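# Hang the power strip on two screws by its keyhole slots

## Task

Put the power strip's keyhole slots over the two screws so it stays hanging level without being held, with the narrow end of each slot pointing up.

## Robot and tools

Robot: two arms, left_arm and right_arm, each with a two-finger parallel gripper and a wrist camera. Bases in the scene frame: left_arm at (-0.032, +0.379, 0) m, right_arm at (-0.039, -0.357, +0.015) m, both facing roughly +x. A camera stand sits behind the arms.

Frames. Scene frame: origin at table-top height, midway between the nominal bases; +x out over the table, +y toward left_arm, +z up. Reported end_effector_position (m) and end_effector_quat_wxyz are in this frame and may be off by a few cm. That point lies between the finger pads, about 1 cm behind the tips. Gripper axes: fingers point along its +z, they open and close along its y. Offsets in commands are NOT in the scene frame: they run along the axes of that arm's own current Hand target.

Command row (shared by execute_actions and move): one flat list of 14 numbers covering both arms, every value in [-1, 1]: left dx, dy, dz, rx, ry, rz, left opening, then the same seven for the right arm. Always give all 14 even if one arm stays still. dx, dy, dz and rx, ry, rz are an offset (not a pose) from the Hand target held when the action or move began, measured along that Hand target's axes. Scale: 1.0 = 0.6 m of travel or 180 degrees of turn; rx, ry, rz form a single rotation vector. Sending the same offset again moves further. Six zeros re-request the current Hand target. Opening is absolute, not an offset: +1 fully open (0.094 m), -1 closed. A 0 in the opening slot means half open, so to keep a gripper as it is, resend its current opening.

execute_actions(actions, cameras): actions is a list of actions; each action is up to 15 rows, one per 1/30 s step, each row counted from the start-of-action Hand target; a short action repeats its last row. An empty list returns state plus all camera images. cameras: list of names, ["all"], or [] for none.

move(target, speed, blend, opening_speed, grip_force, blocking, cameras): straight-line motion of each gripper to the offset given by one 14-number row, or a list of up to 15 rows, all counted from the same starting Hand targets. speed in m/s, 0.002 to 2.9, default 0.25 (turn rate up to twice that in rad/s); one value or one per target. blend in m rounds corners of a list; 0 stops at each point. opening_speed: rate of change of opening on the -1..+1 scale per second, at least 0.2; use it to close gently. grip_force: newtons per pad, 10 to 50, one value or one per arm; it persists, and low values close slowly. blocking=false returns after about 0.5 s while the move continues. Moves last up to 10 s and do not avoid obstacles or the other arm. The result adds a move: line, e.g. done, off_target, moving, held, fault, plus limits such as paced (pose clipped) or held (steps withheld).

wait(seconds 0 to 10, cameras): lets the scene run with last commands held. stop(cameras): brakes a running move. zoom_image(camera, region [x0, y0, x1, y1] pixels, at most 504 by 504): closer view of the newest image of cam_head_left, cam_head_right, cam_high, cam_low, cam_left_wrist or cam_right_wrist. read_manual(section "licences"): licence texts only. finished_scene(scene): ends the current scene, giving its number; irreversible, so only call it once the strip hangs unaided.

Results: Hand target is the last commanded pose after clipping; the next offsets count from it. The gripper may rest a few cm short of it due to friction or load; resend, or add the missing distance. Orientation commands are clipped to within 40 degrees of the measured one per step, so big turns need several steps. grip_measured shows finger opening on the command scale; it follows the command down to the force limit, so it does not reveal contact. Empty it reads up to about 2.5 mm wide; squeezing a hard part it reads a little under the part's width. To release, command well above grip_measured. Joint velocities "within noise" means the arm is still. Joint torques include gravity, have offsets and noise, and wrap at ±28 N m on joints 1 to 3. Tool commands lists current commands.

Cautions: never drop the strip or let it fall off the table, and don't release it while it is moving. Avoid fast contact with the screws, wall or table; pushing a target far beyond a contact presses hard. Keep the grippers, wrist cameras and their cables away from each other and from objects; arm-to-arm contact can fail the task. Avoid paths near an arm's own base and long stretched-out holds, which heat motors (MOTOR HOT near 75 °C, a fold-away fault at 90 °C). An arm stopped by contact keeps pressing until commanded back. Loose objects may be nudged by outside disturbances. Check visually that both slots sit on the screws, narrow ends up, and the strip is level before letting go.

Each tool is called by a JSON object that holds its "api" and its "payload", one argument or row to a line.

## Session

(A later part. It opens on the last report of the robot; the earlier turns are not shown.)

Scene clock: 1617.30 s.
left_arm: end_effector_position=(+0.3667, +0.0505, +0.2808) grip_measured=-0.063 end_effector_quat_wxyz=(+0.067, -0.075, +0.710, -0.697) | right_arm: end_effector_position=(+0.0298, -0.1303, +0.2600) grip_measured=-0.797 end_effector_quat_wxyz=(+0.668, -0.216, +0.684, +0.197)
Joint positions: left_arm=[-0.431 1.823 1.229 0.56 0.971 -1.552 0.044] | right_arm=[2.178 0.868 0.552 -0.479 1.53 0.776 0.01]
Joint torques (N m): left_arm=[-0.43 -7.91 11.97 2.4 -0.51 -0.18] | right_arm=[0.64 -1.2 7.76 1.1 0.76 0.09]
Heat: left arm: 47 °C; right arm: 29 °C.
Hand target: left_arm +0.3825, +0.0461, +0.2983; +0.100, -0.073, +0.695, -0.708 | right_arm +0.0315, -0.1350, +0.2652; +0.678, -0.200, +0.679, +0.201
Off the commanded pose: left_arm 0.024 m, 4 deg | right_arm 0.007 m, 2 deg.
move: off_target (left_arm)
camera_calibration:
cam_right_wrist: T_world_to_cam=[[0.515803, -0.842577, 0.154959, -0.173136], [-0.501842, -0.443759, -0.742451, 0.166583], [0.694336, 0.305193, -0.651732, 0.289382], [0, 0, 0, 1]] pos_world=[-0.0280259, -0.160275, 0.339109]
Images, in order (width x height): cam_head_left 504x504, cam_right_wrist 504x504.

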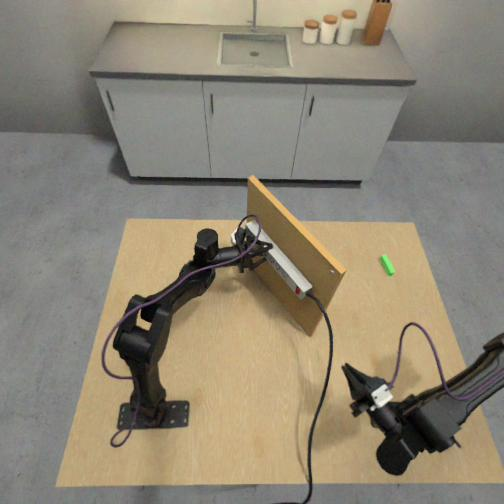

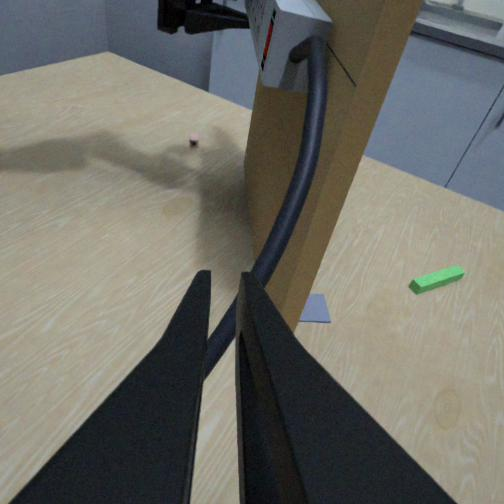

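{"api": "move", "payload": {
  "target": [-0.007,-0.002,-0.002,0.004,0.004,0,-0.3,0,0,0,0,0,0,-0.8]
}}

{"api": "move", "payload": {
  "target": [-0.004,0,0.004,0,0.002,0,-0.3,0,0,0,0,0,0,-0.8]
}}

{"api": "move", "payload": {
  "target": [0,0,0.012,0,0,0,-0.3,0,0,0,0,0,0,-0.8]
}}

{"api": "move", "payload": {
  "target": [0,0,0.012,0,0,0,-0.3,0,0,0,0,0,0,-0.8],
  "cameras": ["cam_right_wrist","cam_head_left"]
}}

{"api": "zoom_image", "payload": {
  "camera": "cam_right_wrist",
  "region": [200, 0, 350, 130]
}}

{"api": "zoom_image", "payload": {
  "camera": "cam_head_left",
  "region": [230, 200, 330, 300]
}}

Scene clock: 1629.30 s.
left_arm: end_effector_position=(+0.3653, +0.0498, +0.2804) grip_measured=-0.063 end_effector_quat_wxyz=(+0.056, -0.063, +0.709, -0.700) | right_arm: end_effector_position=(+0.0298, -0.1303, +0.2600) grip_measured=-0.797 end_effector_quat_wxyz=(+0.668, -0.216, +0.684, +0.197)
Joint positions: left_arm=[-0.426 1.84 1.241 0.573 1.008 -1.558 0.044] | right_arm=[2.178 0.868 0.552 -0.479 1.53 0.776 0.01]
Joint torques (N m): left_arm=[0.34 -8.05 12.01 2.56 -0.62 -0.35] | right_arm=[0.64 -1.2 7.76 1.1 0.76 0.09]
Heat: left arm: 48 °C; right arm: 29 °C.
Hand target: left_arm +0.3862, +0.0482, +0.2995; +0.096, -0.068, +0.691, -0.713 | right_arm +0.0315, -0.1350, +0.2652; +0.678, -0.200, +0.679, +0.201
Off the commanded pose: left_arm 0.028 m, 5 deg | right_arm 0.007 m, 2 deg.
move: off_target (left_arm)

Scene clock: 1630.07 s.
left_arm: end_effector_position=(+0.3655, +0.0505, +0.2805) grip_measured=-0.063 end_effector_quat_wxyz=(+0.048, -0.058, +0.709, -0.701) | right_arm: end_effector_position=(+0.0298, -0.1303, +0.2600) grip_measured=-0.797 end_effector_quat_wxyz=(+0.668, -0.216, +0.684, +0.197)
Joint positions: left_arm=[-0.42 1.85 1.253 0.574 1.034 -1.564 0.044] | right_arm=[2.178 0.868 0.552 -0.479 1.53 0.776 0.01]
Joint torques (N m): left_arm=[-0.03 -7.83 12.36 2.47 -0.84 -0.32] | right_arm=[0.65 -1.2 7.77 1.1 0.76 0.09]
Heat: left arm: 48 °C; right arm: 29 °C.
Hand target: left_arm +0.3892, +0.0465, +0.2996; +0.094, -0.066, +0.692, -0.713 | right_arm +0.0315, -0.1350, +0.2652; +0.678, -0.200, +0.679, +0.201
Off the commanded pose: left_arm 0.031 m, 6 deg | right_arm 0.007 m, 2 deg.
move: off_target (left_arm)

Scene clock: 1630.80 s.
left_arm: end_effector_position=(+0.3654, +0.0502, +0.2807) grip_measured=-0.063 end_effector_quat_wxyz=(+0.043, -0.056, +0.709, -0.701) | right_arm: end_effector_position=(+0.0298, -0.1303, +0.2600) grip_measured=-0.797 end_effector_quat_wxyz=(+0.668, -0.216, +0.684, +0.197)
Joint positions: left_arm=[-0.418 1.855 1.262 0.569 1.045 -1.567 0.044] | right_arm=[2.178 0.868 0.552 -0.479 1.53 0.776 0.01]
Joint torques (N m): left_arm=[-1.8 -7.42 13 2.51 -1.1 -0.24] | right_arm=[0.64 -1.2 7.76 1.1 0.76 0.09]
Heat: left arm: 48 °C; right arm: 29 °C.
Hand target: left_arm +0.3906, +0.0394, +0.2999; +0.094, -0.065, +0.692, -0.713 | right_arm +0.0315, -0.1350, +0.2652; +0.678, -0.200, +0.679, +0.201
Off the commanded pose: left_arm 0.034 m, 6 deg | right_arm 0.007 m, 2 deg.
move: off_target (left_arm)

Scene clock: 1631.60 s.
left_arm: end_effector_position=(+0.3655, +0.0502, +0.2809) grip_measured=-0.063 end_effector_quat_wxyz=(+0.037, -0.056, +0.710, -0.701) | right_arm: end_effector_position=(+0.0298, -0.1303, +0.2600) grip_measured=-0.797 end_effector_quat_wxyz=(+0.668, -0.216, +0.684, +0.197)
Joint positions: left_arm=[-0.416 1.859 1.271 0.557 1.055 -1.569 0.044] | right_arm=[2.178 0.868 0.552 -0.479 1.53 0.776 0.01]
Joint torques (N m): left_arm=[-3.52 -6.94 13.33 2.59 -1.34 -0.26] | right_arm=[0.64 -1.2 7.76 1.1 0.76 0.09]
Heat: left arm: 48 °C; right arm: 29 °C.
Hand target: left_arm +0.3923, +0.0324, +0.3001; +0.094, -0.066, +0.692, -0.713 | right_arm +0.0315, -0.1350, +0.2652; +0.678, -0.200, +0.679, +0.201
Off the commanded pose: left_arm 0.037 m, 7 deg | right_arm 0.007 m, 2 deg.
move: off_target (left_arm)
camera_calibration:
cam_right_wrist: T_world_to_cam=[[0.515803, -0.842577, 0.154959, -0.173136], [-0.501842, -0.443759, -0.742451, 0.166583], [0.694336, 0.305193, -0.651732, 0.289382], [0, 0, 0, 1]] pos_world=[-0.0280259, -0.160275, 0.339109]
Images, in order (width x height): cam_head_left 504x504, cam_right_wrist 504x504.

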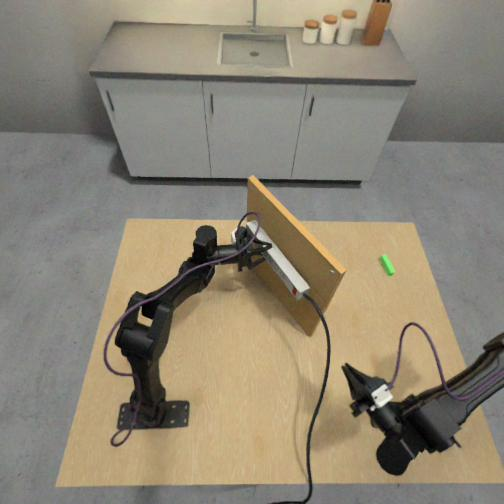

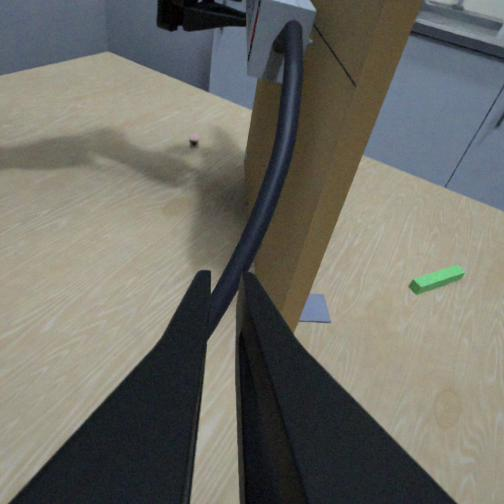

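Scaled by 3.360 from the camera's 504x504 image, which has a finer 720x720 frame.

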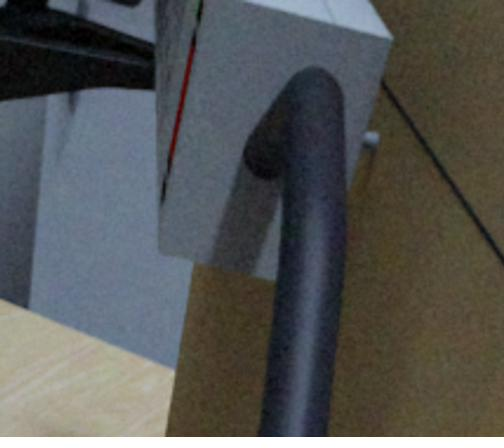

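Scaled by 5.040 from the camera's 504x504 image, which has a finer 720x720 frame.

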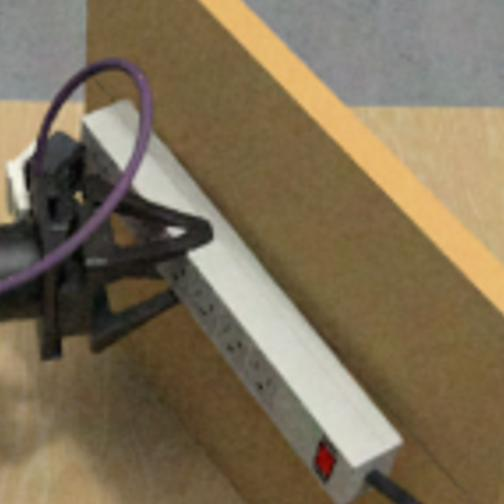

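{"api": "move", "payload": {
  "target": [0.003,0,-0.032,0,-0.002,0,-0.3,0,0,0,0,0,0,-0.8]
}}

{"api": "move", "payload": {
  "target": [-0.003,0.002,-0.008,0,-0.002,0,-0.3,0,0,0,0,0,0,-0.8],
  "cameras": ["cam_right_wrist","cam_head_left"]
}}

{"api": "zoom_image", "payload": {
  "camera": "cam_right_wrist",
  "region": [200, 0, 350, 130]
}}

{"api": "zoom_image", "payload": {
  "camera": "cam_head_left",
  "region": [230, 200, 330, 300]
}}

Scene clock: 1644.00 s.
left_arm: end_effector_position=(+0.3656, +0.0512, +0.2809) grip_measured=-0.063 end_effector_quat_wxyz=(+0.036, -0.056, +0.710, -0.701) | right_arm: end_effector_position=(+0.0298, -0.1303, +0.2600) grip_measured=-0.797 end_effector_quat_wxyz=(+0.668, -0.216, +0.684, +0.197)
Joint positions: left_arm=[-0.413 1.859 1.271 0.557 1.06 -1.571 0.044] | right_arm=[2.178 0.868 0.552 -0.479 1.53 0.776 0.01]
Joint torques (N m): left_arm=[-0.12 -10.24 9.03 2.66 -1.09 -0.17] | right_arm=[0.64 -1.2 7.76 1.1 0.76 0.09]
Heat: left arm: 48 °C; right arm: 29 °C.
Hand target: left_arm +0.3863, +0.0507, +0.2993; +0.096, -0.068, +0.691, -0.713 | right_arm +0.0315, -0.1350, +0.2652; +0.678, -0.200, +0.679, +0.201
Off the commanded pose: left_arm 0.028 m, 7 deg | right_arm 0.007 m, 2 deg.
move: off_target (left_arm)

Scene clock: 1644.70 s.
left_arm: end_effector_position=(+0.3655, +0.0515, +0.2809) grip_measured=-0.063 end_effector_quat_wxyz=(+0.037, -0.055, +0.710, -0.701) | right_arm: end_effector_position=(+0.0298, -0.1303, +0.2600) grip_measured=-0.797 end_effector_quat_wxyz=(+0.668, -0.216, +0.684, +0.197)
Joint positions: left_arm=[-0.413 1.859 1.268 0.564 1.06 -1.571 0.044] | right_arm=[2.178 0.868 0.552 -0.479 1.53 0.776 0.01]
Joint torques (N m): left_arm=[0.66 -10.39 8.21 2.61 -1.02 -0.16] | right_arm=[0.65 -1.2 7.76 1.1 0.76 0.09]
Heat: left arm: 48 °C; right arm: 29 °C.
Hand target: left_arm +0.3870, +0.0558, +0.2981; +0.098, -0.070, +0.691, -0.713 | right_arm +0.0315, -0.1350, +0.2652; +0.678, -0.200, +0.679, +0.201
Off the commanded pose: left_arm 0.028 m, 8 deg | right_arm 0.007 m, 2 deg.
move: off_target (left_arm)
camera_calibration:
cam_right_wrist: T_world_to_cam=[[0.515803, -0.842577, 0.154959, -0.173136], [-0.501842, -0.443759, -0.742451, 0.166583], [0.694336, 0.305193, -0.651732, 0.289382], [0, 0, 0, 1]] pos_world=[-0.0280259, -0.160275, 0.339109]
Images, in order (width x height): cam_head_left 504x504, cam_right_wrist 504x504.

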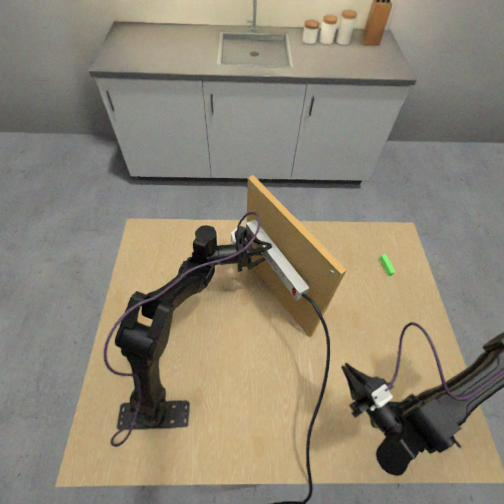

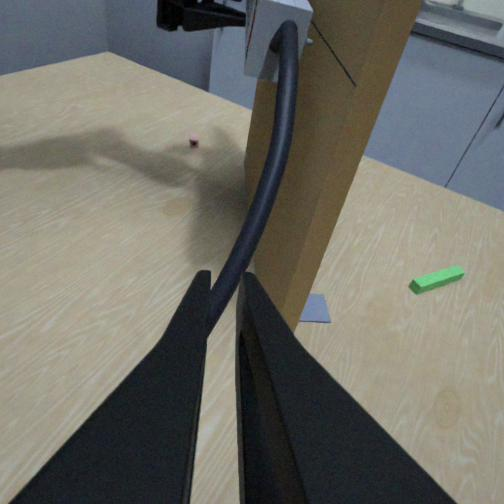

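Scaled by 3.360 from the camera's 504x504 image, which has a finer 720x720 frame.

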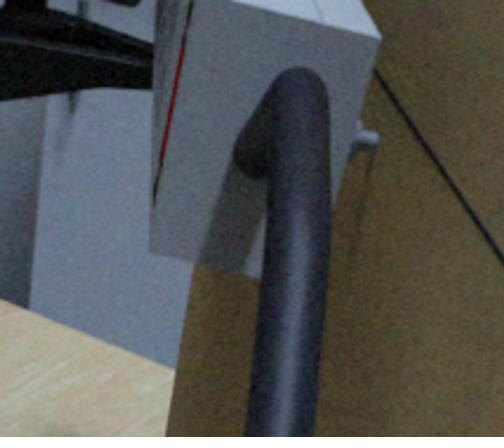

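Scaled by 5.040 from the camera's 504x504 image, which has a finer 720x720 frame.

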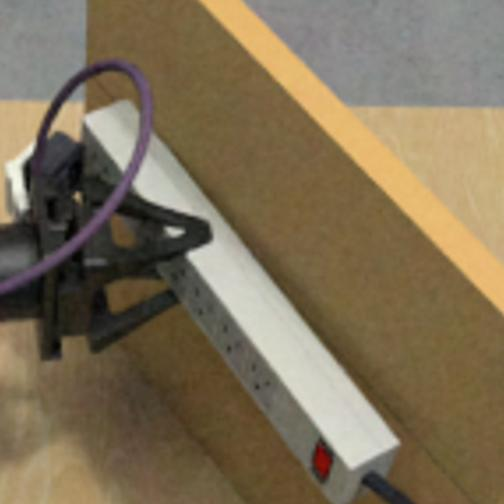

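{"api": "move", "payload": {
  "target": [-0.006,0,-0.008,0,-0.002,0,-0.3,0,0,0,0,0,0,-0.8]
}}

{"api": "move", "payload": {
  "target": [-0.005,0,-0.003,0,-0.003,0,-0.3,0,0,0,0,0,0,-0.8]
}}

Scene clock: 1650.63 s.
left_arm: end_effector_position=(+0.3676, +0.0540, +0.2810) grip_measured=-0.063 end_effector_quat_wxyz=(+0.042, -0.056, +0.709, -0.702) | right_arm: end_effector_position=(+0.0298, -0.1303, +0.2600) grip_measured=-0.797 end_effector_quat_wxyz=(+0.668, -0.216, +0.684, +0.197)
Joint positions: left_arm=[-0.407 1.859 1.266 0.571 1.058 -1.571 0.044] | right_arm=[2.178 0.868 0.552 -0.479 1.53 0.776 0.01]
Joint torques (N m): left_arm=[1.46 -10.76 8.02 2.63 -0.9 -0.17] | right_arm=[0.65 -1.2 7.77 1.1 0.76 0.1]
Heat: left arm: 48 °C; right arm: 29 °C.
Hand target: left_arm +0.3893, +0.0613, +0.2981; +0.100, -0.072, +0.691, -0.712 | right_arm +0.0315, -0.1350, +0.2652; +0.678, -0.200, +0.679, +0.201
Off the commanded pose: left_arm 0.029 m, 7 deg | right_arm 0.007 m, 2 deg.
move: off_target (left_arm)

Scene clock: 1651.33 s.
left_arm: end_effector_position=(+0.3676, +0.0540, +0.2809) grip_measured=-0.063 end_effector_quat_wxyz=(+0.042, -0.056, +0.709, -0.702) | right_arm: end_effector_position=(+0.0298, -0.1303, +0.2600) grip_measured=-0.797 end_effector_quat_wxyz=(+0.668, -0.216, +0.684, +0.197)
Joint positions: left_arm=[-0.407 1.859 1.264 0.574 1.057 -1.571 0.044] | right_arm=[2.178 0.868 0.552 -0.479 1.53 0.776 0.01]
Joint torques (N m): left_arm=[1.96 -10.52 8.14 2.57 -1.01 -0.13] | right_arm=[0.64 -1.2 7.76 1.1 0.76 0.09]
Heat: left arm: 48 °C; right arm: 29 °C.
Hand target: left_arm +0.3918, +0.0637, +0.2981; +0.103, -0.076, +0.690, -0.712 | right_arm +0.0315, -0.1350, +0.2652; +0.678, -0.200, +0.679, +0.201
Off the commanded pose: left_arm 0.031 m, 8 deg | right_arm 0.007 m, 2 deg.
move: off_target (left_arm)

{"api": "move", "payload": {
  "target": [-0.003,-0.002,0.012,-0.003,-0.004,0,-0.3,0,0,0,0,0,0,-0.8]
}}

{"api": "move", "payload": {
  "target": [-0.004,-0.001,0.012,0,-0.004,0,-0.3,0,0,0,0,0,0,-0.8],
  "cameras": ["cam_right_wrist","cam_head_left"]
}}

{"api": "zoom_image", "payload": {
  "camera": "cam_right_wrist",
  "region": [200, 0, 350, 130]
}}

{"api": "zoom_image", "payload": {
  "camera": "cam_head_left",
  "region": [230, 200, 330, 300]
}}

Scene clock: 1657.57 s.
left_arm: end_effector_position=(+0.3678, +0.0539, +0.2806) grip_measured=-0.063 end_effector_quat_wxyz=(+0.044, -0.055, +0.709, -0.702) | right_arm: end_effector_position=(+0.0298, -0.1303, +0.2600) grip_measured=-0.797 end_effector_quat_wxyz=(+0.668, -0.216, +0.684, +0.197)
Joint positions: left_arm=[-0.407 1.859 1.264 0.574 1.055 -1.568 0.044] | right_arm=[2.178 0.868 0.552 -0.479 1.53 0.776 0.01]
Joint torques (N m): left_arm=[0.65 -10.1 9.99 2.23 -1.26 -0.11] | right_arm=[0.64 -1.2 7.76 1.1 0.76 0.09]
Heat: left arm: 48 °C; right arm: 29 °C.
Hand target: left_arm +0.3952, +0.0572, +0.2996; +0.107, -0.080, +0.693, -0.708 | right_arm +0.0315, -0.1350, +0.2652; +0.678, -0.200, +0.679, +0.201
Off the commanded pose: left_arm 0.034 m, 8 deg | right_arm 0.007 m, 2 deg.
move: off_target (left_arm)

Scene clock: 1658.27 s.
left_arm: end_effector_position=(+0.3679, +0.0536, +0.2805) grip_measured=-0.063 end_effector_quat_wxyz=(+0.044, -0.056, +0.709, -0.702) | right_arm: end_effector_position=(+0.0298, -0.1303, +0.2600) grip_measured=-0.797 end_effector_quat_wxyz=(+0.668, -0.216, +0.684, +0.197)
Joint positions: left_arm=[-0.408 1.859 1.264 0.574 1.053 -1.568 0.044] | right_arm=[2.178 0.868 0.552 -0.479 1.53 0.776 0.01]
Joint torques (N m): left_arm=[-0.53 -9.29 11.67 2.16 -1.51 -0.14] | right_arm=[0.64 -1.2 7.77 1.1 0.76 0.09]
Heat: left arm: 48 °C; right arm: 29 °C.
Hand target: left_arm +0.3995, +0.0509, +0.3005; +0.112, -0.085, +0.692, -0.708 | right_arm +0.0315, -0.1350, +0.2652; +0.678, -0.200, +0.679, +0.201
Off the commanded pose: left_arm 0.037 m, 9 deg | right_arm 0.007 m, 2 deg.
move: off_target (left_arm)
camera_calibration:
cam_right_wrist: T_world_to_cam=[[0.515803, -0.842577, 0.154959, -0.173136], [-0.501842, -0.443759, -0.742451, 0.166583], [0.694336, 0.305193, -0.651732, 0.289382], [0, 0, 0, 1]] pos_world=[-0.0280259, -0.160275, 0.339109]
Images, in order (width x height): cam_head_left 504x504, cam_right_wrist 504x504.

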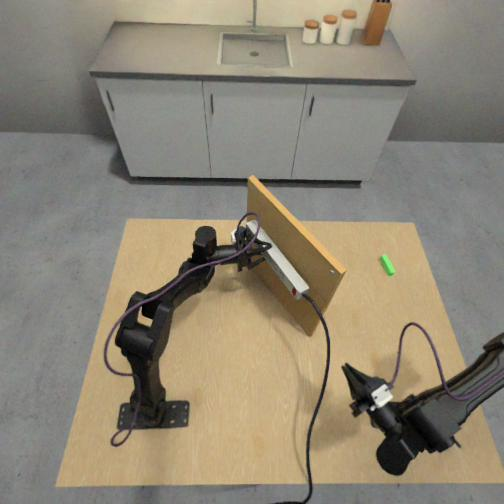

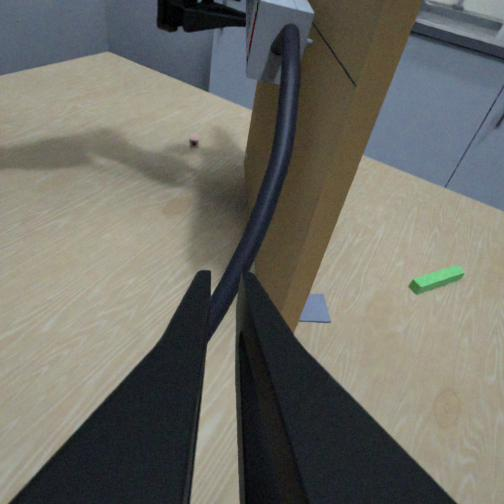

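Scaled by 3.360 from the camera's 504x504 image, which has a finer 720x720 frame.

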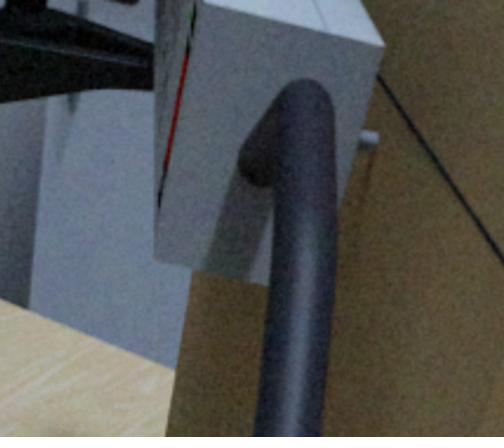

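Scaled by 5.040 from the camera's 504x504 image, which has a finer 720x720 frame.

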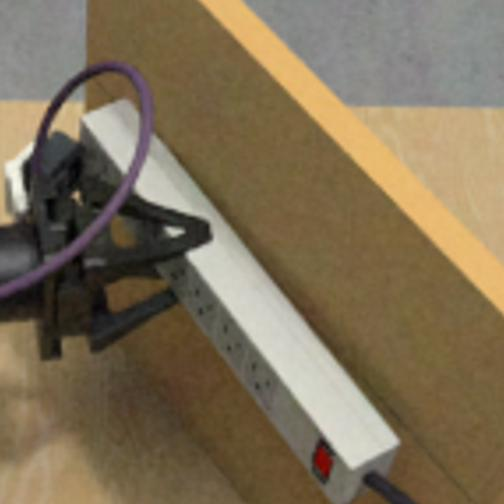

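{"api": "move", "payload": {
  "target": [-0.006,0,0.012,0.003,-0.006,0.002,-0.3,0,0,0,0,0,0,-0.8]
}}

{"api": "move", "payload": {
  "target": [-0.008,-0.002,0.008,0.003,-0.006,0,-0.3,0,0,0,0,0,0,-0.8]
}}

{"api": "move", "payload": {
  "target": [-0.008,-0.004,0.004,0.003,-0.006,0,-0.3,0,0,0,0,0,0,-0.8]
}}

{"api": "move", "payload": {
  "target": [-0.006,-0.004,0.006,0,-0.006,0,-0.3,0,0,0,0,0,0,-0.8],
  "cameras": ["cam_right_wrist","cam_head_left"]
}}

{"api": "zoom_image", "payload": {
  "camera": "cam_right_wrist",
  "region": [200, 0, 350, 130]
}}

{"api": "zoom_image", "payload": {
  "camera": "cam_head_left",
  "region": [230, 200, 330, 300]
}}

Scene clock: 1673.43 s.
left_arm: end_effector_position=(+0.3666, +0.0516, +0.2805) grip_measured=-0.063 end_effector_quat_wxyz=(+0.043, -0.055, +0.709, -0.702) | right_arm: end_effector_position=(+0.0298, -0.1303, +0.2600) grip_measured=-0.797 end_effector_quat_wxyz=(+0.668, -0.216, +0.684, +0.197)
Joint positions: left_arm=[-0.413 1.859 1.264 0.574 1.051 -1.568 0.044] | right_arm=[2.178 0.868 0.552 -0.479 1.53 0.776 0.01]
Joint torques (N m): left_arm=[-0.94 -8.35 12.33 2.37 -1.75 -0.19] | right_arm=[0.64 -1.2 7.76 1.1 0.76 0.1]
Heat: left arm: 46 °C; right arm: 29 °C.
Hand target: left_arm +0.4050, +0.0451, +0.3008; +0.121, -0.089, +0.688, -0.710 | right_arm +0.0315, -0.1350, +0.2652; +0.678, -0.200, +0.679, +0.201
Off the commanded pose: left_arm 0.044 m, 10 deg | right_arm 0.007 m, 2 deg.
move: off_target (left_arm)

Scene clock: 1674.13 s.
left_arm: end_effector_position=(+0.3668, +0.0515, +0.2808) grip_measured=-0.063 end_effector_quat_wxyz=(+0.042, -0.056, +0.708, -0.702) | right_arm: end_effector_position=(+0.0298, -0.1303, +0.2600) grip_measured=-0.797 end_effector_quat_wxyz=(+0.668, -0.216, +0.684, +0.197)
Joint positions: left_arm=[-0.414 1.859 1.264 0.574 1.049 -1.572 0.044] | right_arm=[2.178 0.868 0.552 -0.479 1.53 0.776 0.01]
Joint torques (N m): left_arm=[-1.35 -7.72 12.77 2.54 -2 -0.22] | right_arm=[0.65 -1.2 7.77 1.1 0.76 0.09]
Heat: left arm: 46 °C; right arm: 29 °C.
Hand target: left_arm +0.4109, +0.0420, +0.3024; +0.128, -0.095, +0.684, -0.712 | right_arm +0.0315, -0.1350, +0.2652; +0.678, -0.200, +0.679, +0.201
Off the commanded pose: left_arm 0.050 m, 11 deg | right_arm 0.007 m, 2 deg.
move: off_target (left_arm)

Scene clock: 1674.83 s.
left_arm: end_effector_position=(+0.3670, +0.0515, +0.2813) grip_measured=-0.063 end_effector_quat_wxyz=(+0.039, -0.060, +0.708, -0.703) | right_arm: end_effector_position=(+0.0298, -0.1303, +0.2600) grip_measured=-0.797 end_effector_quat_wxyz=(+0.668, -0.216, +0.684, +0.197)
Joint positions: left_arm=[-0.414 1.859 1.265 0.575 1.049 -1.583 0.044] | right_arm=[2.178 0.868 0.552 -0.479 1.53 0.776 0.01]
Joint torques (N m): left_arm=[-1.26 -7.3 13.49 2.61 -2.16 -0.23] | right_arm=[0.65 -1.2 7.76 1.1 0.76 0.09]
Heat: left arm: 46 °C; right arm: 29 °C.
Hand target: left_arm +0.4161, +0.0413, +0.3050; +0.135, -0.101, +0.679, -0.714 | right_arm +0.0315, -0.1350, +0.2652; +0.678, -0.200, +0.679, +0.201
Off the commanded pose: left_arm 0.056 m, 12 deg | right_arm 0.007 m, 2 deg.
move: off_target (left_arm)

Scene clock: 1675.60 s.
left_arm: end_effector_position=(+0.3672, +0.0513, +0.2817) grip_measured=-0.063 end_effector_quat_wxyz=(+0.037, -0.062, +0.708, -0.702) | right_arm: end_effector_position=(+0.0298, -0.1303, +0.2600) grip_measured=-0.797 end_effector_quat_wxyz=(+0.668, -0.216, +0.684, +0.197)
Joint positions: left_arm=[-0.414 1.859 1.27 0.566 1.049 -1.586 0.044] | right_arm=[2.178 0.868 0.552 -0.479 1.53 0.776 0.01]
Joint torques (N m): left_arm=[-1.51 -7.43 14.06 2.62 -2.34 -0.2] | right_arm=[0.64 -1.2 7.77 1.1 0.76 0.09]
Heat: left arm: 46 °C; right arm: 29 °C.
Hand target: left_arm +0.4205, +0.0392, +0.3079; +0.141, -0.108, +0.678, -0.714 | right_arm +0.0315, -0.1350, +0.2652; +0.678, -0.200, +0.679, +0.201
Off the commanded pose: left_arm 0.061 m, 14 deg | right_arm 0.007 m, 2 deg.
move: off_target (left_arm)
camera_calibration:
cam_right_wrist: T_world_to_cam=[[0.515803, -0.842577, 0.154959, -0.173136], [-0.501842, -0.443759, -0.742451, 0.166583], [0.694336, 0.305193, -0.651732, 0.289382], [0, 0, 0, 1]] pos_world=[-0.0280259, -0.160275, 0.339109]
Images, in order (width x height): cam_head_left 504x504, cam_right_wrist 504x504.

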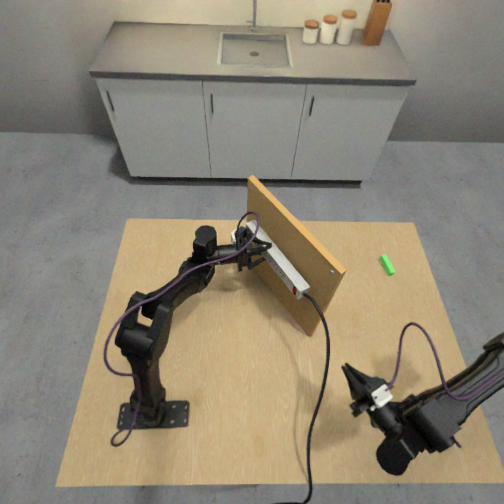

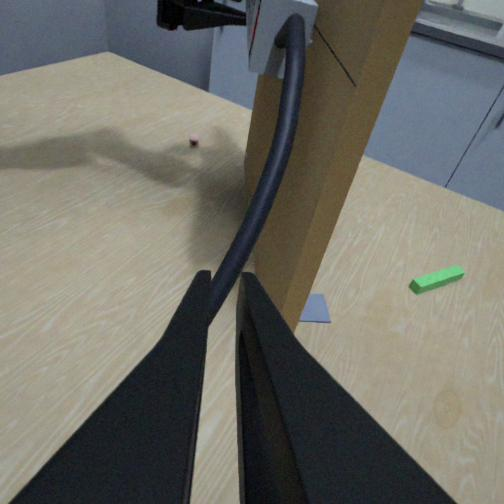

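Scaled by 3.360 from the camera's 504x504 image, which has a finer 720x720 frame.

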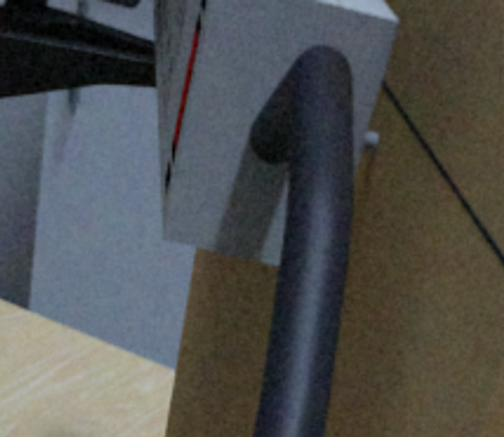

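Scaled by 5.040 from the camera's 504x504 image, which has a finer 720x720 frame.

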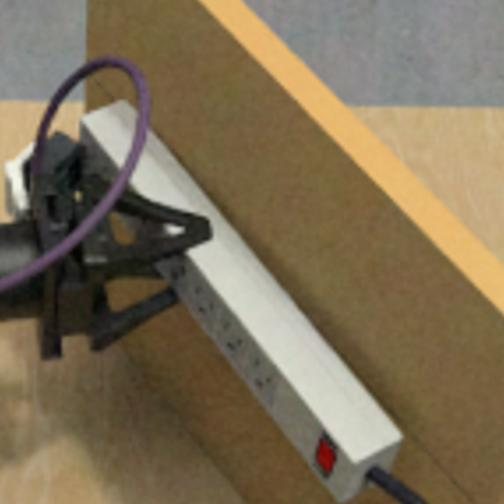

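{"api": "wait", "payload": {
  "seconds": 0,
  "cameras": ["cam_low"]
}}

{"api": "zoom_image", "payload": {
  "camera": "cam_low",
  "region": [195, 195, 265, 265]
}}

Scene clock: 1709.57 s.
left_arm: end_effector_position=(+0.3672, +0.0513, +0.2816) grip_measured=-0.063 end_effector_quat_wxyz=(+0.036, -0.062, +0.709, -0.702) | right_arm: end_effector_position=(+0.0298, -0.1303, +0.2600) grip_measured=-0.797 end_effector_quat_wxyz=(+0.668, -0.216, +0.684, +0.197)
Joint positions: left_arm=[-0.414 1.859 1.27 0.566 1.049 -1.586 0.044] | right_arm=[2.178 0.868 0.552 -0.479 1.53 0.776 0.01]
Joint torques (N m): left_arm=[-1.68 -7.43 13.91 2.62 -2.36 -0.22] | right_arm=[0.64 -1.2 7.77 1.1 0.76 0.09]
Heat: left arm: 48 °C; right arm: 29 °C.
Hand target: left_arm +0.4205, +0.0392, +0.3078; +0.141, -0.108, +0.678, -0.713 | right_arm +0.0315, -0.1350, +0.2652; +0.678, -0.200, +0.679, +0.201
Tool commands: left_gripper/opening=-0.3 right_gripper/opening=-0.8
Off the commanded pose: left_arm 0.061 m, 14 deg | right_arm 0.007 m, 2 deg.
Images, in order (width x height): cam_low 504x504.

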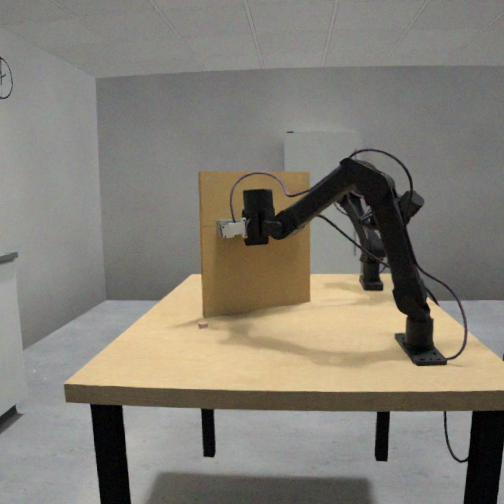

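Scaled by 7.200 from the camera's 504x504 image, which has a finer 720x720 frame.

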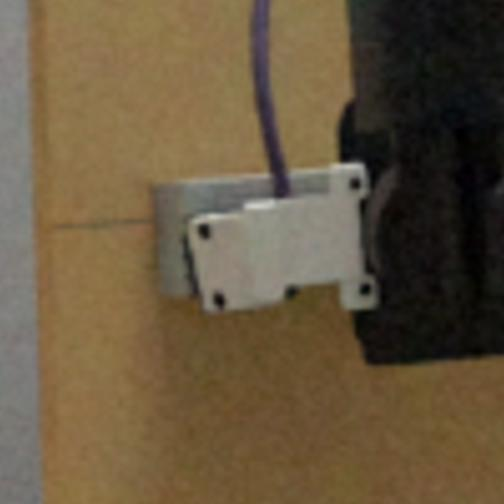

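{"api": "move", "payload": {
  "target": [0.018,0.006,-0.02,0,0.01,0.012,-0.3,0,0,0,0,0,0,-0.8]
}}

{"api": "move", "payload": {
  "target": [0.008,-0.004,-0.012,0,0.006,0.004,-0.3,0,0,0,0,0,0,-0.8],
  "cameras": ["cam_right_wrist","cam_head_left","cam_low"]
}}

{"api": "zoom_image", "payload": {
  "camera": "cam_right_wrist",
  "region": [200, 0, 350, 130]
}}

{"api": "zoom_image", "payload": {
  "camera": "cam_head_left",
  "region": [230, 200, 330, 300]
}}

{"api": "zoom_image", "payload": {
  "camera": "cam_low",
  "region": [195, 195, 265, 265]
}}

Scene clock: 1731.20 s.
left_arm: end_effector_position=(+0.3669, +0.0514, +0.2811) grip_measured=-0.063 end_effector_quat_wxyz=(+0.043, -0.054, +0.710, -0.701) | right_arm: end_effector_position=(+0.0298, -0.1303, +0.2600) grip_measured=-0.797 end_effector_quat_wxyz=(+0.668, -0.216, +0.684, +0.197)
Joint positions: left_arm=[-0.413 1.859 1.27 0.563 1.052 -1.563 0.044] | right_arm=[2.178 0.868 0.552 -0.479 1.53 0.776 0.01]
Joint torques (N m): left_arm=[-0.85 -9.32 10.59 2.77 -2 0.02] | right_arm=[0.64 -1.2 7.77 1.1 0.76 0.09]
Heat: left arm: 49 °C; right arm: 29 °C.
Hand target: left_arm +0.4064, +0.0464, +0.3031; +0.144, -0.084, +0.682, -0.712 | right_arm +0.0315, -0.1350, +0.2652; +0.678, -0.200, +0.679, +0.201
Off the commanded pose: left_arm 0.046 m, 13 deg | right_arm 0.007 m, 2 deg.
move: off_target (left_arm)

Scene clock: 1731.90 s.
left_arm: end_effector_position=(+0.3667, +0.0515, +0.2807) grip_measured=-0.063 end_effector_quat_wxyz=(+0.046, -0.050, +0.710, -0.701) | right_arm: end_effector_position=(+0.0298, -0.1303, +0.2600) grip_measured=-0.797 end_effector_quat_wxyz=(+0.668, -0.216, +0.684, +0.197)
Joint positions: left_arm=[-0.413 1.859 1.269 0.561 1.053 -1.55 0.044] | right_arm=[2.178 0.868 0.552 -0.479 1.53 0.776 0.01]
Joint torques (N m): left_arm=[-0.25 -10.74 9.17 2.83 -1.71 0.02] | right_arm=[0.64 -1.2 7.76 1.1 0.76 0.09]
Heat: left arm: 49 °C; right arm: 29 °C.
Hand target: left_arm +0.3994, +0.0518, +0.3046; +0.142, -0.073, +0.684, -0.712 | right_arm +0.0315, -0.1350, +0.2652; +0.678, -0.200, +0.679, +0.201
Off the commanded pose: left_arm 0.041 m, 12 deg | right_arm 0.007 m, 2 deg.
move: off_target (left_arm)
camera_calibration:
cam_right_wrist: T_world_to_cam=[[0.515803, -0.842577, 0.154959, -0.173136], [-0.501842, -0.443759, -0.742451, 0.166583], [0.694336, 0.305193, -0.651732, 0.289382], [0, 0, 0, 1]] pos_world=[-0.0280259, -0.160275, 0.339109]
Images, in order (width x height): cam_head_left 504x504, cam_low 504x504, cam_right_wrist 504x504.

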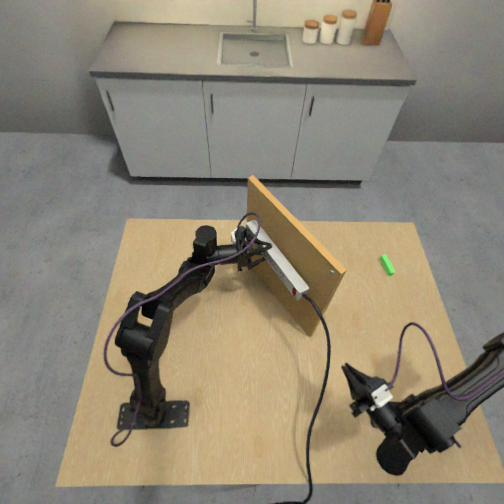

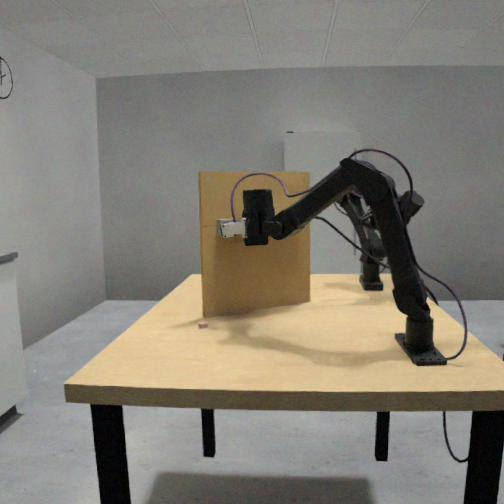

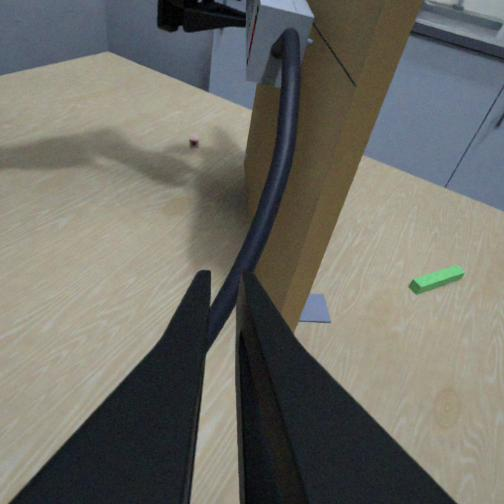

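Scaled by 3.360 from the camera's 504x504 image, which has a finer 720x720 frame.

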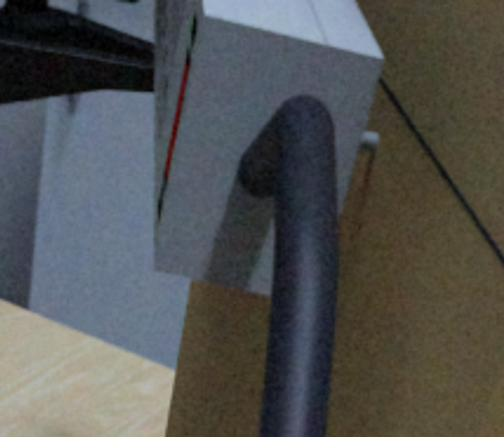

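Scaled by 5.040 from the camera's 504x504 image, which has a finer 720x720 frame.

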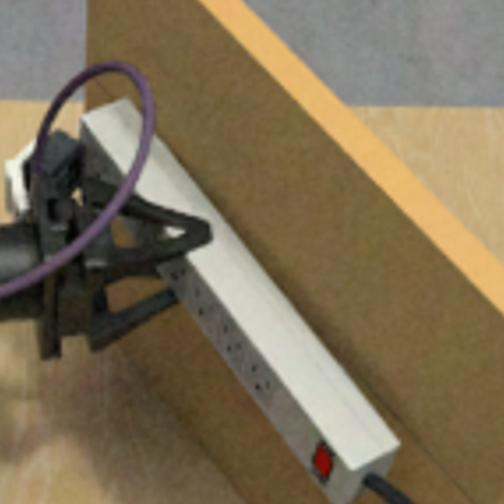

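Scaled by 7.200 from the camera's 504x504 image, which has a finer 720x720 frame.

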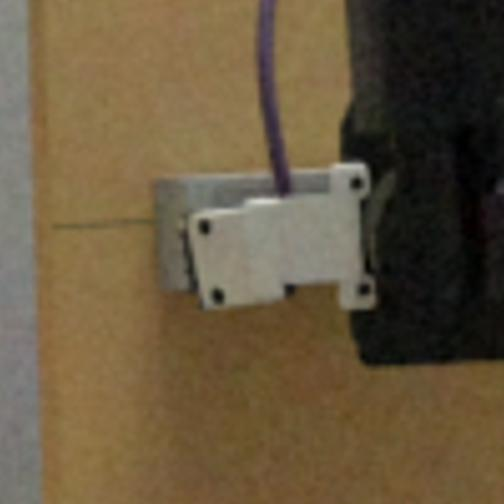

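{"api": "move", "payload": {
  "target": [0.004,-0.010,-0.012,-0.002,0.006,0,-0.3,0,0,0,0,0,0,-0.8]
}}

{"api": "move", "payload": {
  "target": [0,-0.006,-0.006,0,0.004,0,-0.3,0,0,0,0,0,0,-0.8]
}}

{"api": "move", "payload": {
  "target": [0,-0.004,-0.003,0,0,0,-0.3,0,0,0,0,0,0,-0.8]
}}

Scene clock: 1743.17 s.
left_arm: end_effector_position=(+0.3677, +0.0533, +0.2802) grip_measured=-0.063 end_effector_quat_wxyz=(+0.050, -0.049, +0.710, -0.700) | right_arm: end_effector_position=(+0.0298, -0.1303, +0.2600) grip_measured=-0.797 end_effector_quat_wxyz=(+0.668, -0.216, +0.684, +0.197)
Joint positions: left_arm=[-0.409 1.859 1.266 0.565 1.054 -1.543 0.044] | right_arm=[2.178 0.868 0.552 -0.479 1.53 0.776 0.01]
Joint torques (N m): left_arm=[0.55 -12.19 9.33 2.47 -1.45 -0.01] | right_arm=[0.64 -1.2 7.77 1.1 0.76 0.09]
Heat: left arm: 50 °C; right arm: 29 °C.
Hand target: left_arm +0.3943, +0.0581, +0.3101; +0.135, -0.066, +0.687, -0.711 | right_arm +0.0315, -0.1350, +0.2652; +0.678, -0.200, +0.679, +0.201
Off the commanded pose: left_arm 0.040 m, 10 deg | right_arm 0.007 m, 2 deg.
move: off_target (left_arm)

Scene clock: 1743.87 s.
left_arm: end_effector_position=(+0.3679, +0.0537, +0.2799) grip_measured=-0.063 end_effector_quat_wxyz=(+0.051, -0.048, +0.710, -0.700) | right_arm: end_effector_position=(+0.0298, -0.1303, +0.2600) grip_measured=-0.797 end_effector_quat_wxyz=(+0.668, -0.216, +0.684, +0.197)
Joint positions: left_arm=[-0.408 1.859 1.265 0.565 1.055 -1.542 0.044] | right_arm=[2.178 0.868 0.552 -0.479 1.53 0.776 0.01]
Joint torques (N m): left_arm=[1.21 -13.16 9.61 2.43 -1.26 -0.07] | right_arm=[0.64 -1.18 7.77 1.1 0.76 0.09]
Heat: left arm: 50 °C; right arm: 29 °C.
Hand target: left_arm +0.3930, +0.0616, +0.3135; +0.131, -0.062, +0.688, -0.711 | right_arm +0.0315, -0.1350, +0.2652; +0.678, -0.200, +0.679, +0.201
Off the commanded pose: left_arm 0.043 m, 10 deg | right_arm 0.007 m, 2 deg.
move: off_target (left_arm)

Scene clock: 1744.57 s.
left_arm: end_effector_position=(+0.3678, +0.0539, +0.2801) grip_measured=-0.063 end_effector_quat_wxyz=(+0.051, -0.048, +0.710, -0.700) | right_arm: end_effector_position=(+0.0298, -0.1303, +0.2600) grip_measured=-0.797 end_effector_quat_wxyz=(+0.668, -0.216, +0.684, +0.197)
Joint positions: left_arm=[-0.407 1.858 1.265 0.564 1.055 -1.542 0.044] | right_arm=[2.178 0.868 0.552 -0.479 1.53 0.776 0.01]
Joint torques (N m): left_arm=[1.69 -13.65 9.65 2.32 -1.21 -0.06] | right_arm=[0.64 -1.21 7.76 1.1 0.76 0.09]
Heat: left arm: 50 °C; right arm: 29 °C.
Hand target: left_arm +0.3923, +0.0634, +0.3159; +0.131, -0.062, +0.688, -0.711 | right_arm +0.0315, -0.1350, +0.2652; +0.678, -0.200, +0.679, +0.201
Off the commanded pose: left_arm 0.044 m, 10 deg | right_arm 0.007 m, 2 deg.
move: off_target (left_arm)

{"api": "move", "payload": {
  "target": [-0.001,-0.005,-0.002,0,0,0,-0.3,0,0,0,0,0,0,-0.8]
}}

{"api": "move", "payload": {
  "target": [-0.001,-0.003,0,0,0,0,-0.3,0,0,0,0,0,0,-0.8]
}}

{"api": "move", "payload": {
  "target": [-0.001,-0.003,0,0,0,0,-0.3,0,0,0,0,0,0,-0.8],
  "cameras": ["cam_right_wrist","cam_head_left","cam_low"]
}}

{"api": "zoom_image", "payload": {
  "camera": "cam_right_wrist",
  "region": [200, 0, 350, 130]
}}

{"api": "zoom_image", "payload": {
  "camera": "cam_head_left",
  "region": [230, 200, 330, 300]
}}

{"api": "zoom_image", "payload": {
  "camera": "cam_low",
  "region": [195, 195, 265, 265]
}}

Scene clock: 1754.03 s.
left_arm: end_effector_position=(+0.3677, +0.0540, +0.2801) grip_measured=-0.063 end_effector_quat_wxyz=(+0.050, -0.049, +0.711, -0.700) | right_arm: end_effector_position=(+0.0298, -0.1303, +0.2600) grip_measured=-0.797 end_effector_quat_wxyz=(+0.668, -0.216, +0.684, +0.197)
Joint positions: left_arm=[-0.407 1.857 1.265 0.562 1.055 -1.542 0.044] | right_arm=[2.178 0.868 0.552 -0.479 1.53 0.776 0.01]
Joint torques (N m): left_arm=[2 -14.11 9.88 2.25 -1.15 -0.04] | right_arm=[0.64 -1.2 7.77 1.1 0.76 0.09]
Heat: left arm: 49 °C; right arm: 29 °C.
Hand target: left_arm +0.3923, +0.0648, +0.3189; +0.131, -0.062, +0.688, -0.711 | right_arm +0.0315, -0.1350, +0.2652; +0.678, -0.200, +0.679, +0.201
Off the commanded pose: left_arm 0.047 m, 10 deg | right_arm 0.007 m, 2 deg.
move: off_target (left_arm)

Scene clock: 1754.73 s.
left_arm: end_effector_position=(+0.3678, +0.0541, +0.2801) grip_measured=-0.063 end_effector_quat_wxyz=(+0.050, -0.050, +0.711, -0.700) | right_arm: end_effector_position=(+0.0298, -0.1303, +0.2600) grip_measured=-0.797 end_effector_quat_wxyz=(+0.668, -0.216, +0.684, +0.197)
Joint positions: left_arm=[-0.407 1.856 1.265 0.558 1.053 -1.542 0.044] | right_arm=[2.178 0.868 0.552 -0.479 1.53 0.776 0.01]
Joint torques (N m): left_arm=[2.13 -14.09 10.36 2.28 -1.13 -0.09] | right_arm=[0.64 -1.2 7.77 1.1 0.76 0.09]
Heat: left arm: 49 °C; right arm: 29 °C.
Hand target: left_arm +0.3926, +0.0650, +0.3206; +0.131, -0.062, +0.688, -0.711 | right_arm +0.0315, -0.1350, +0.2652; +0.678, -0.200, +0.679, +0.201
Off the commanded pose: left_arm 0.049 m, 10 deg | right_arm 0.007 m, 2 deg.
move: off_target (left_arm)

Scene clock: 1755.43 s.
left_arm: end_effector_position=(+0.3678, +0.0542, +0.2802) grip_measured=-0.063 end_effector_quat_wxyz=(+0.050, -0.051, +0.711, -0.699) | right_arm: end_effector_position=(+0.0298, -0.1303, +0.2600) grip_measured=-0.797 end_effector_quat_wxyz=(+0.668, -0.216, +0.684, +0.197)
Joint positions: left_arm=[-0.407 1.855 1.265 0.555 1.052 -1.542 0.044] | right_arm=[2.178 0.868 0.552 -0.479 1.53 0.776 0.01]
Joint torques (N m): left_arm=[2.18 -14.12 10.88 2.22 -1.15 -0.07] | right_arm=[0.64 -1.18 7.76 1.1 0.76 0.09]
Heat: left arm: 49 °C; right arm: 29 °C.
Hand target: left_arm +0.3930, +0.0652, +0.3226; +0.131, -0.062, +0.688, -0.711 | right_arm +0.0315, -0.1350, +0.2652; +0.678, -0.200, +0.679, +0.201
Off the commanded pose: left_arm 0.050 m, 10 deg | right_arm 0.007 m, 2 deg.
move: off_target (left_arm)
camera_calibration:
cam_right_wrist: T_world_to_cam=[[0.515803, -0.842577, 0.154959, -0.173136], [-0.501842, -0.443759, -0.742451, 0.166583], [0.694336, 0.305193, -0.651732, 0.289382], [0, 0, 0, 1]] pos_world=[-0.0280259, -0.160275, 0.339109]
Images, in order (width x height): cam_head_left 504x504, cam_low 504x504, cam_right_wrist 504x504.

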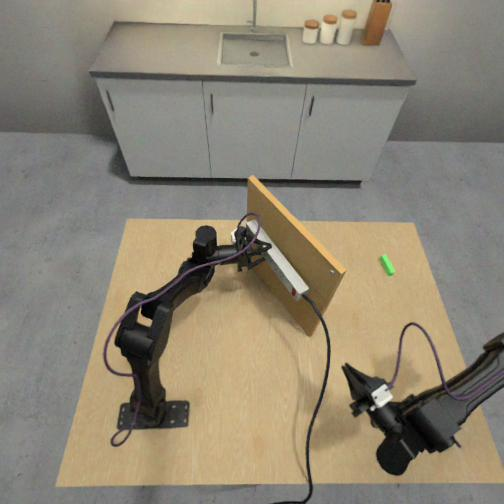

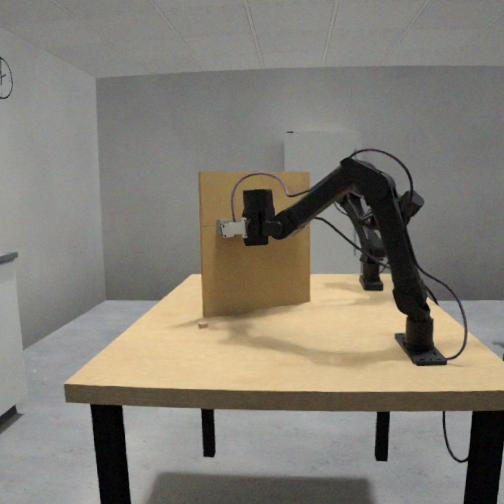

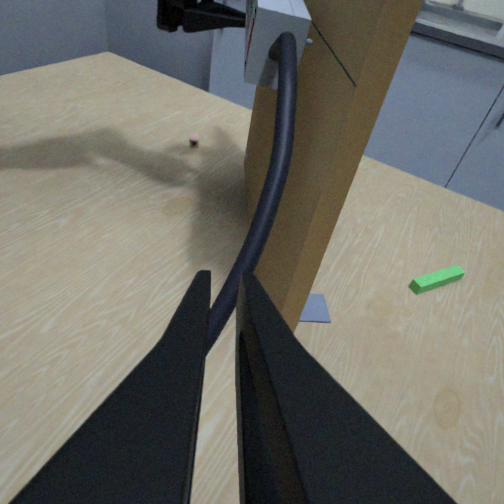

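Scaled by 3.360 from the camera's 504x504 image, which has a finer 720x720 frame.

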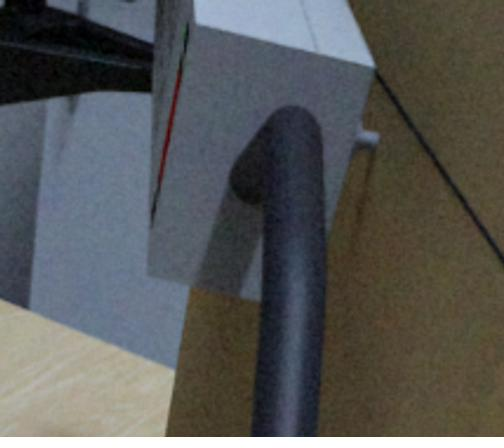

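Scaled by 5.040 from the camera's 504x504 image, which has a finer 720x720 frame.

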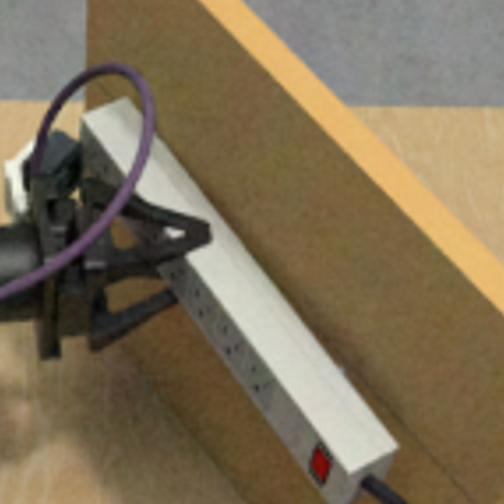

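Scaled by 7.200 from the camera's 504x504 image, which has a finer 720x720 frame.

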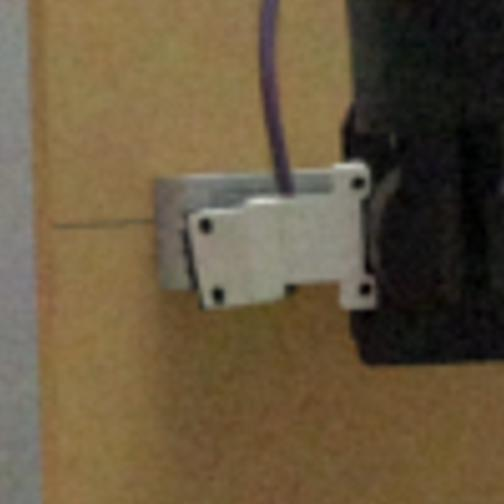

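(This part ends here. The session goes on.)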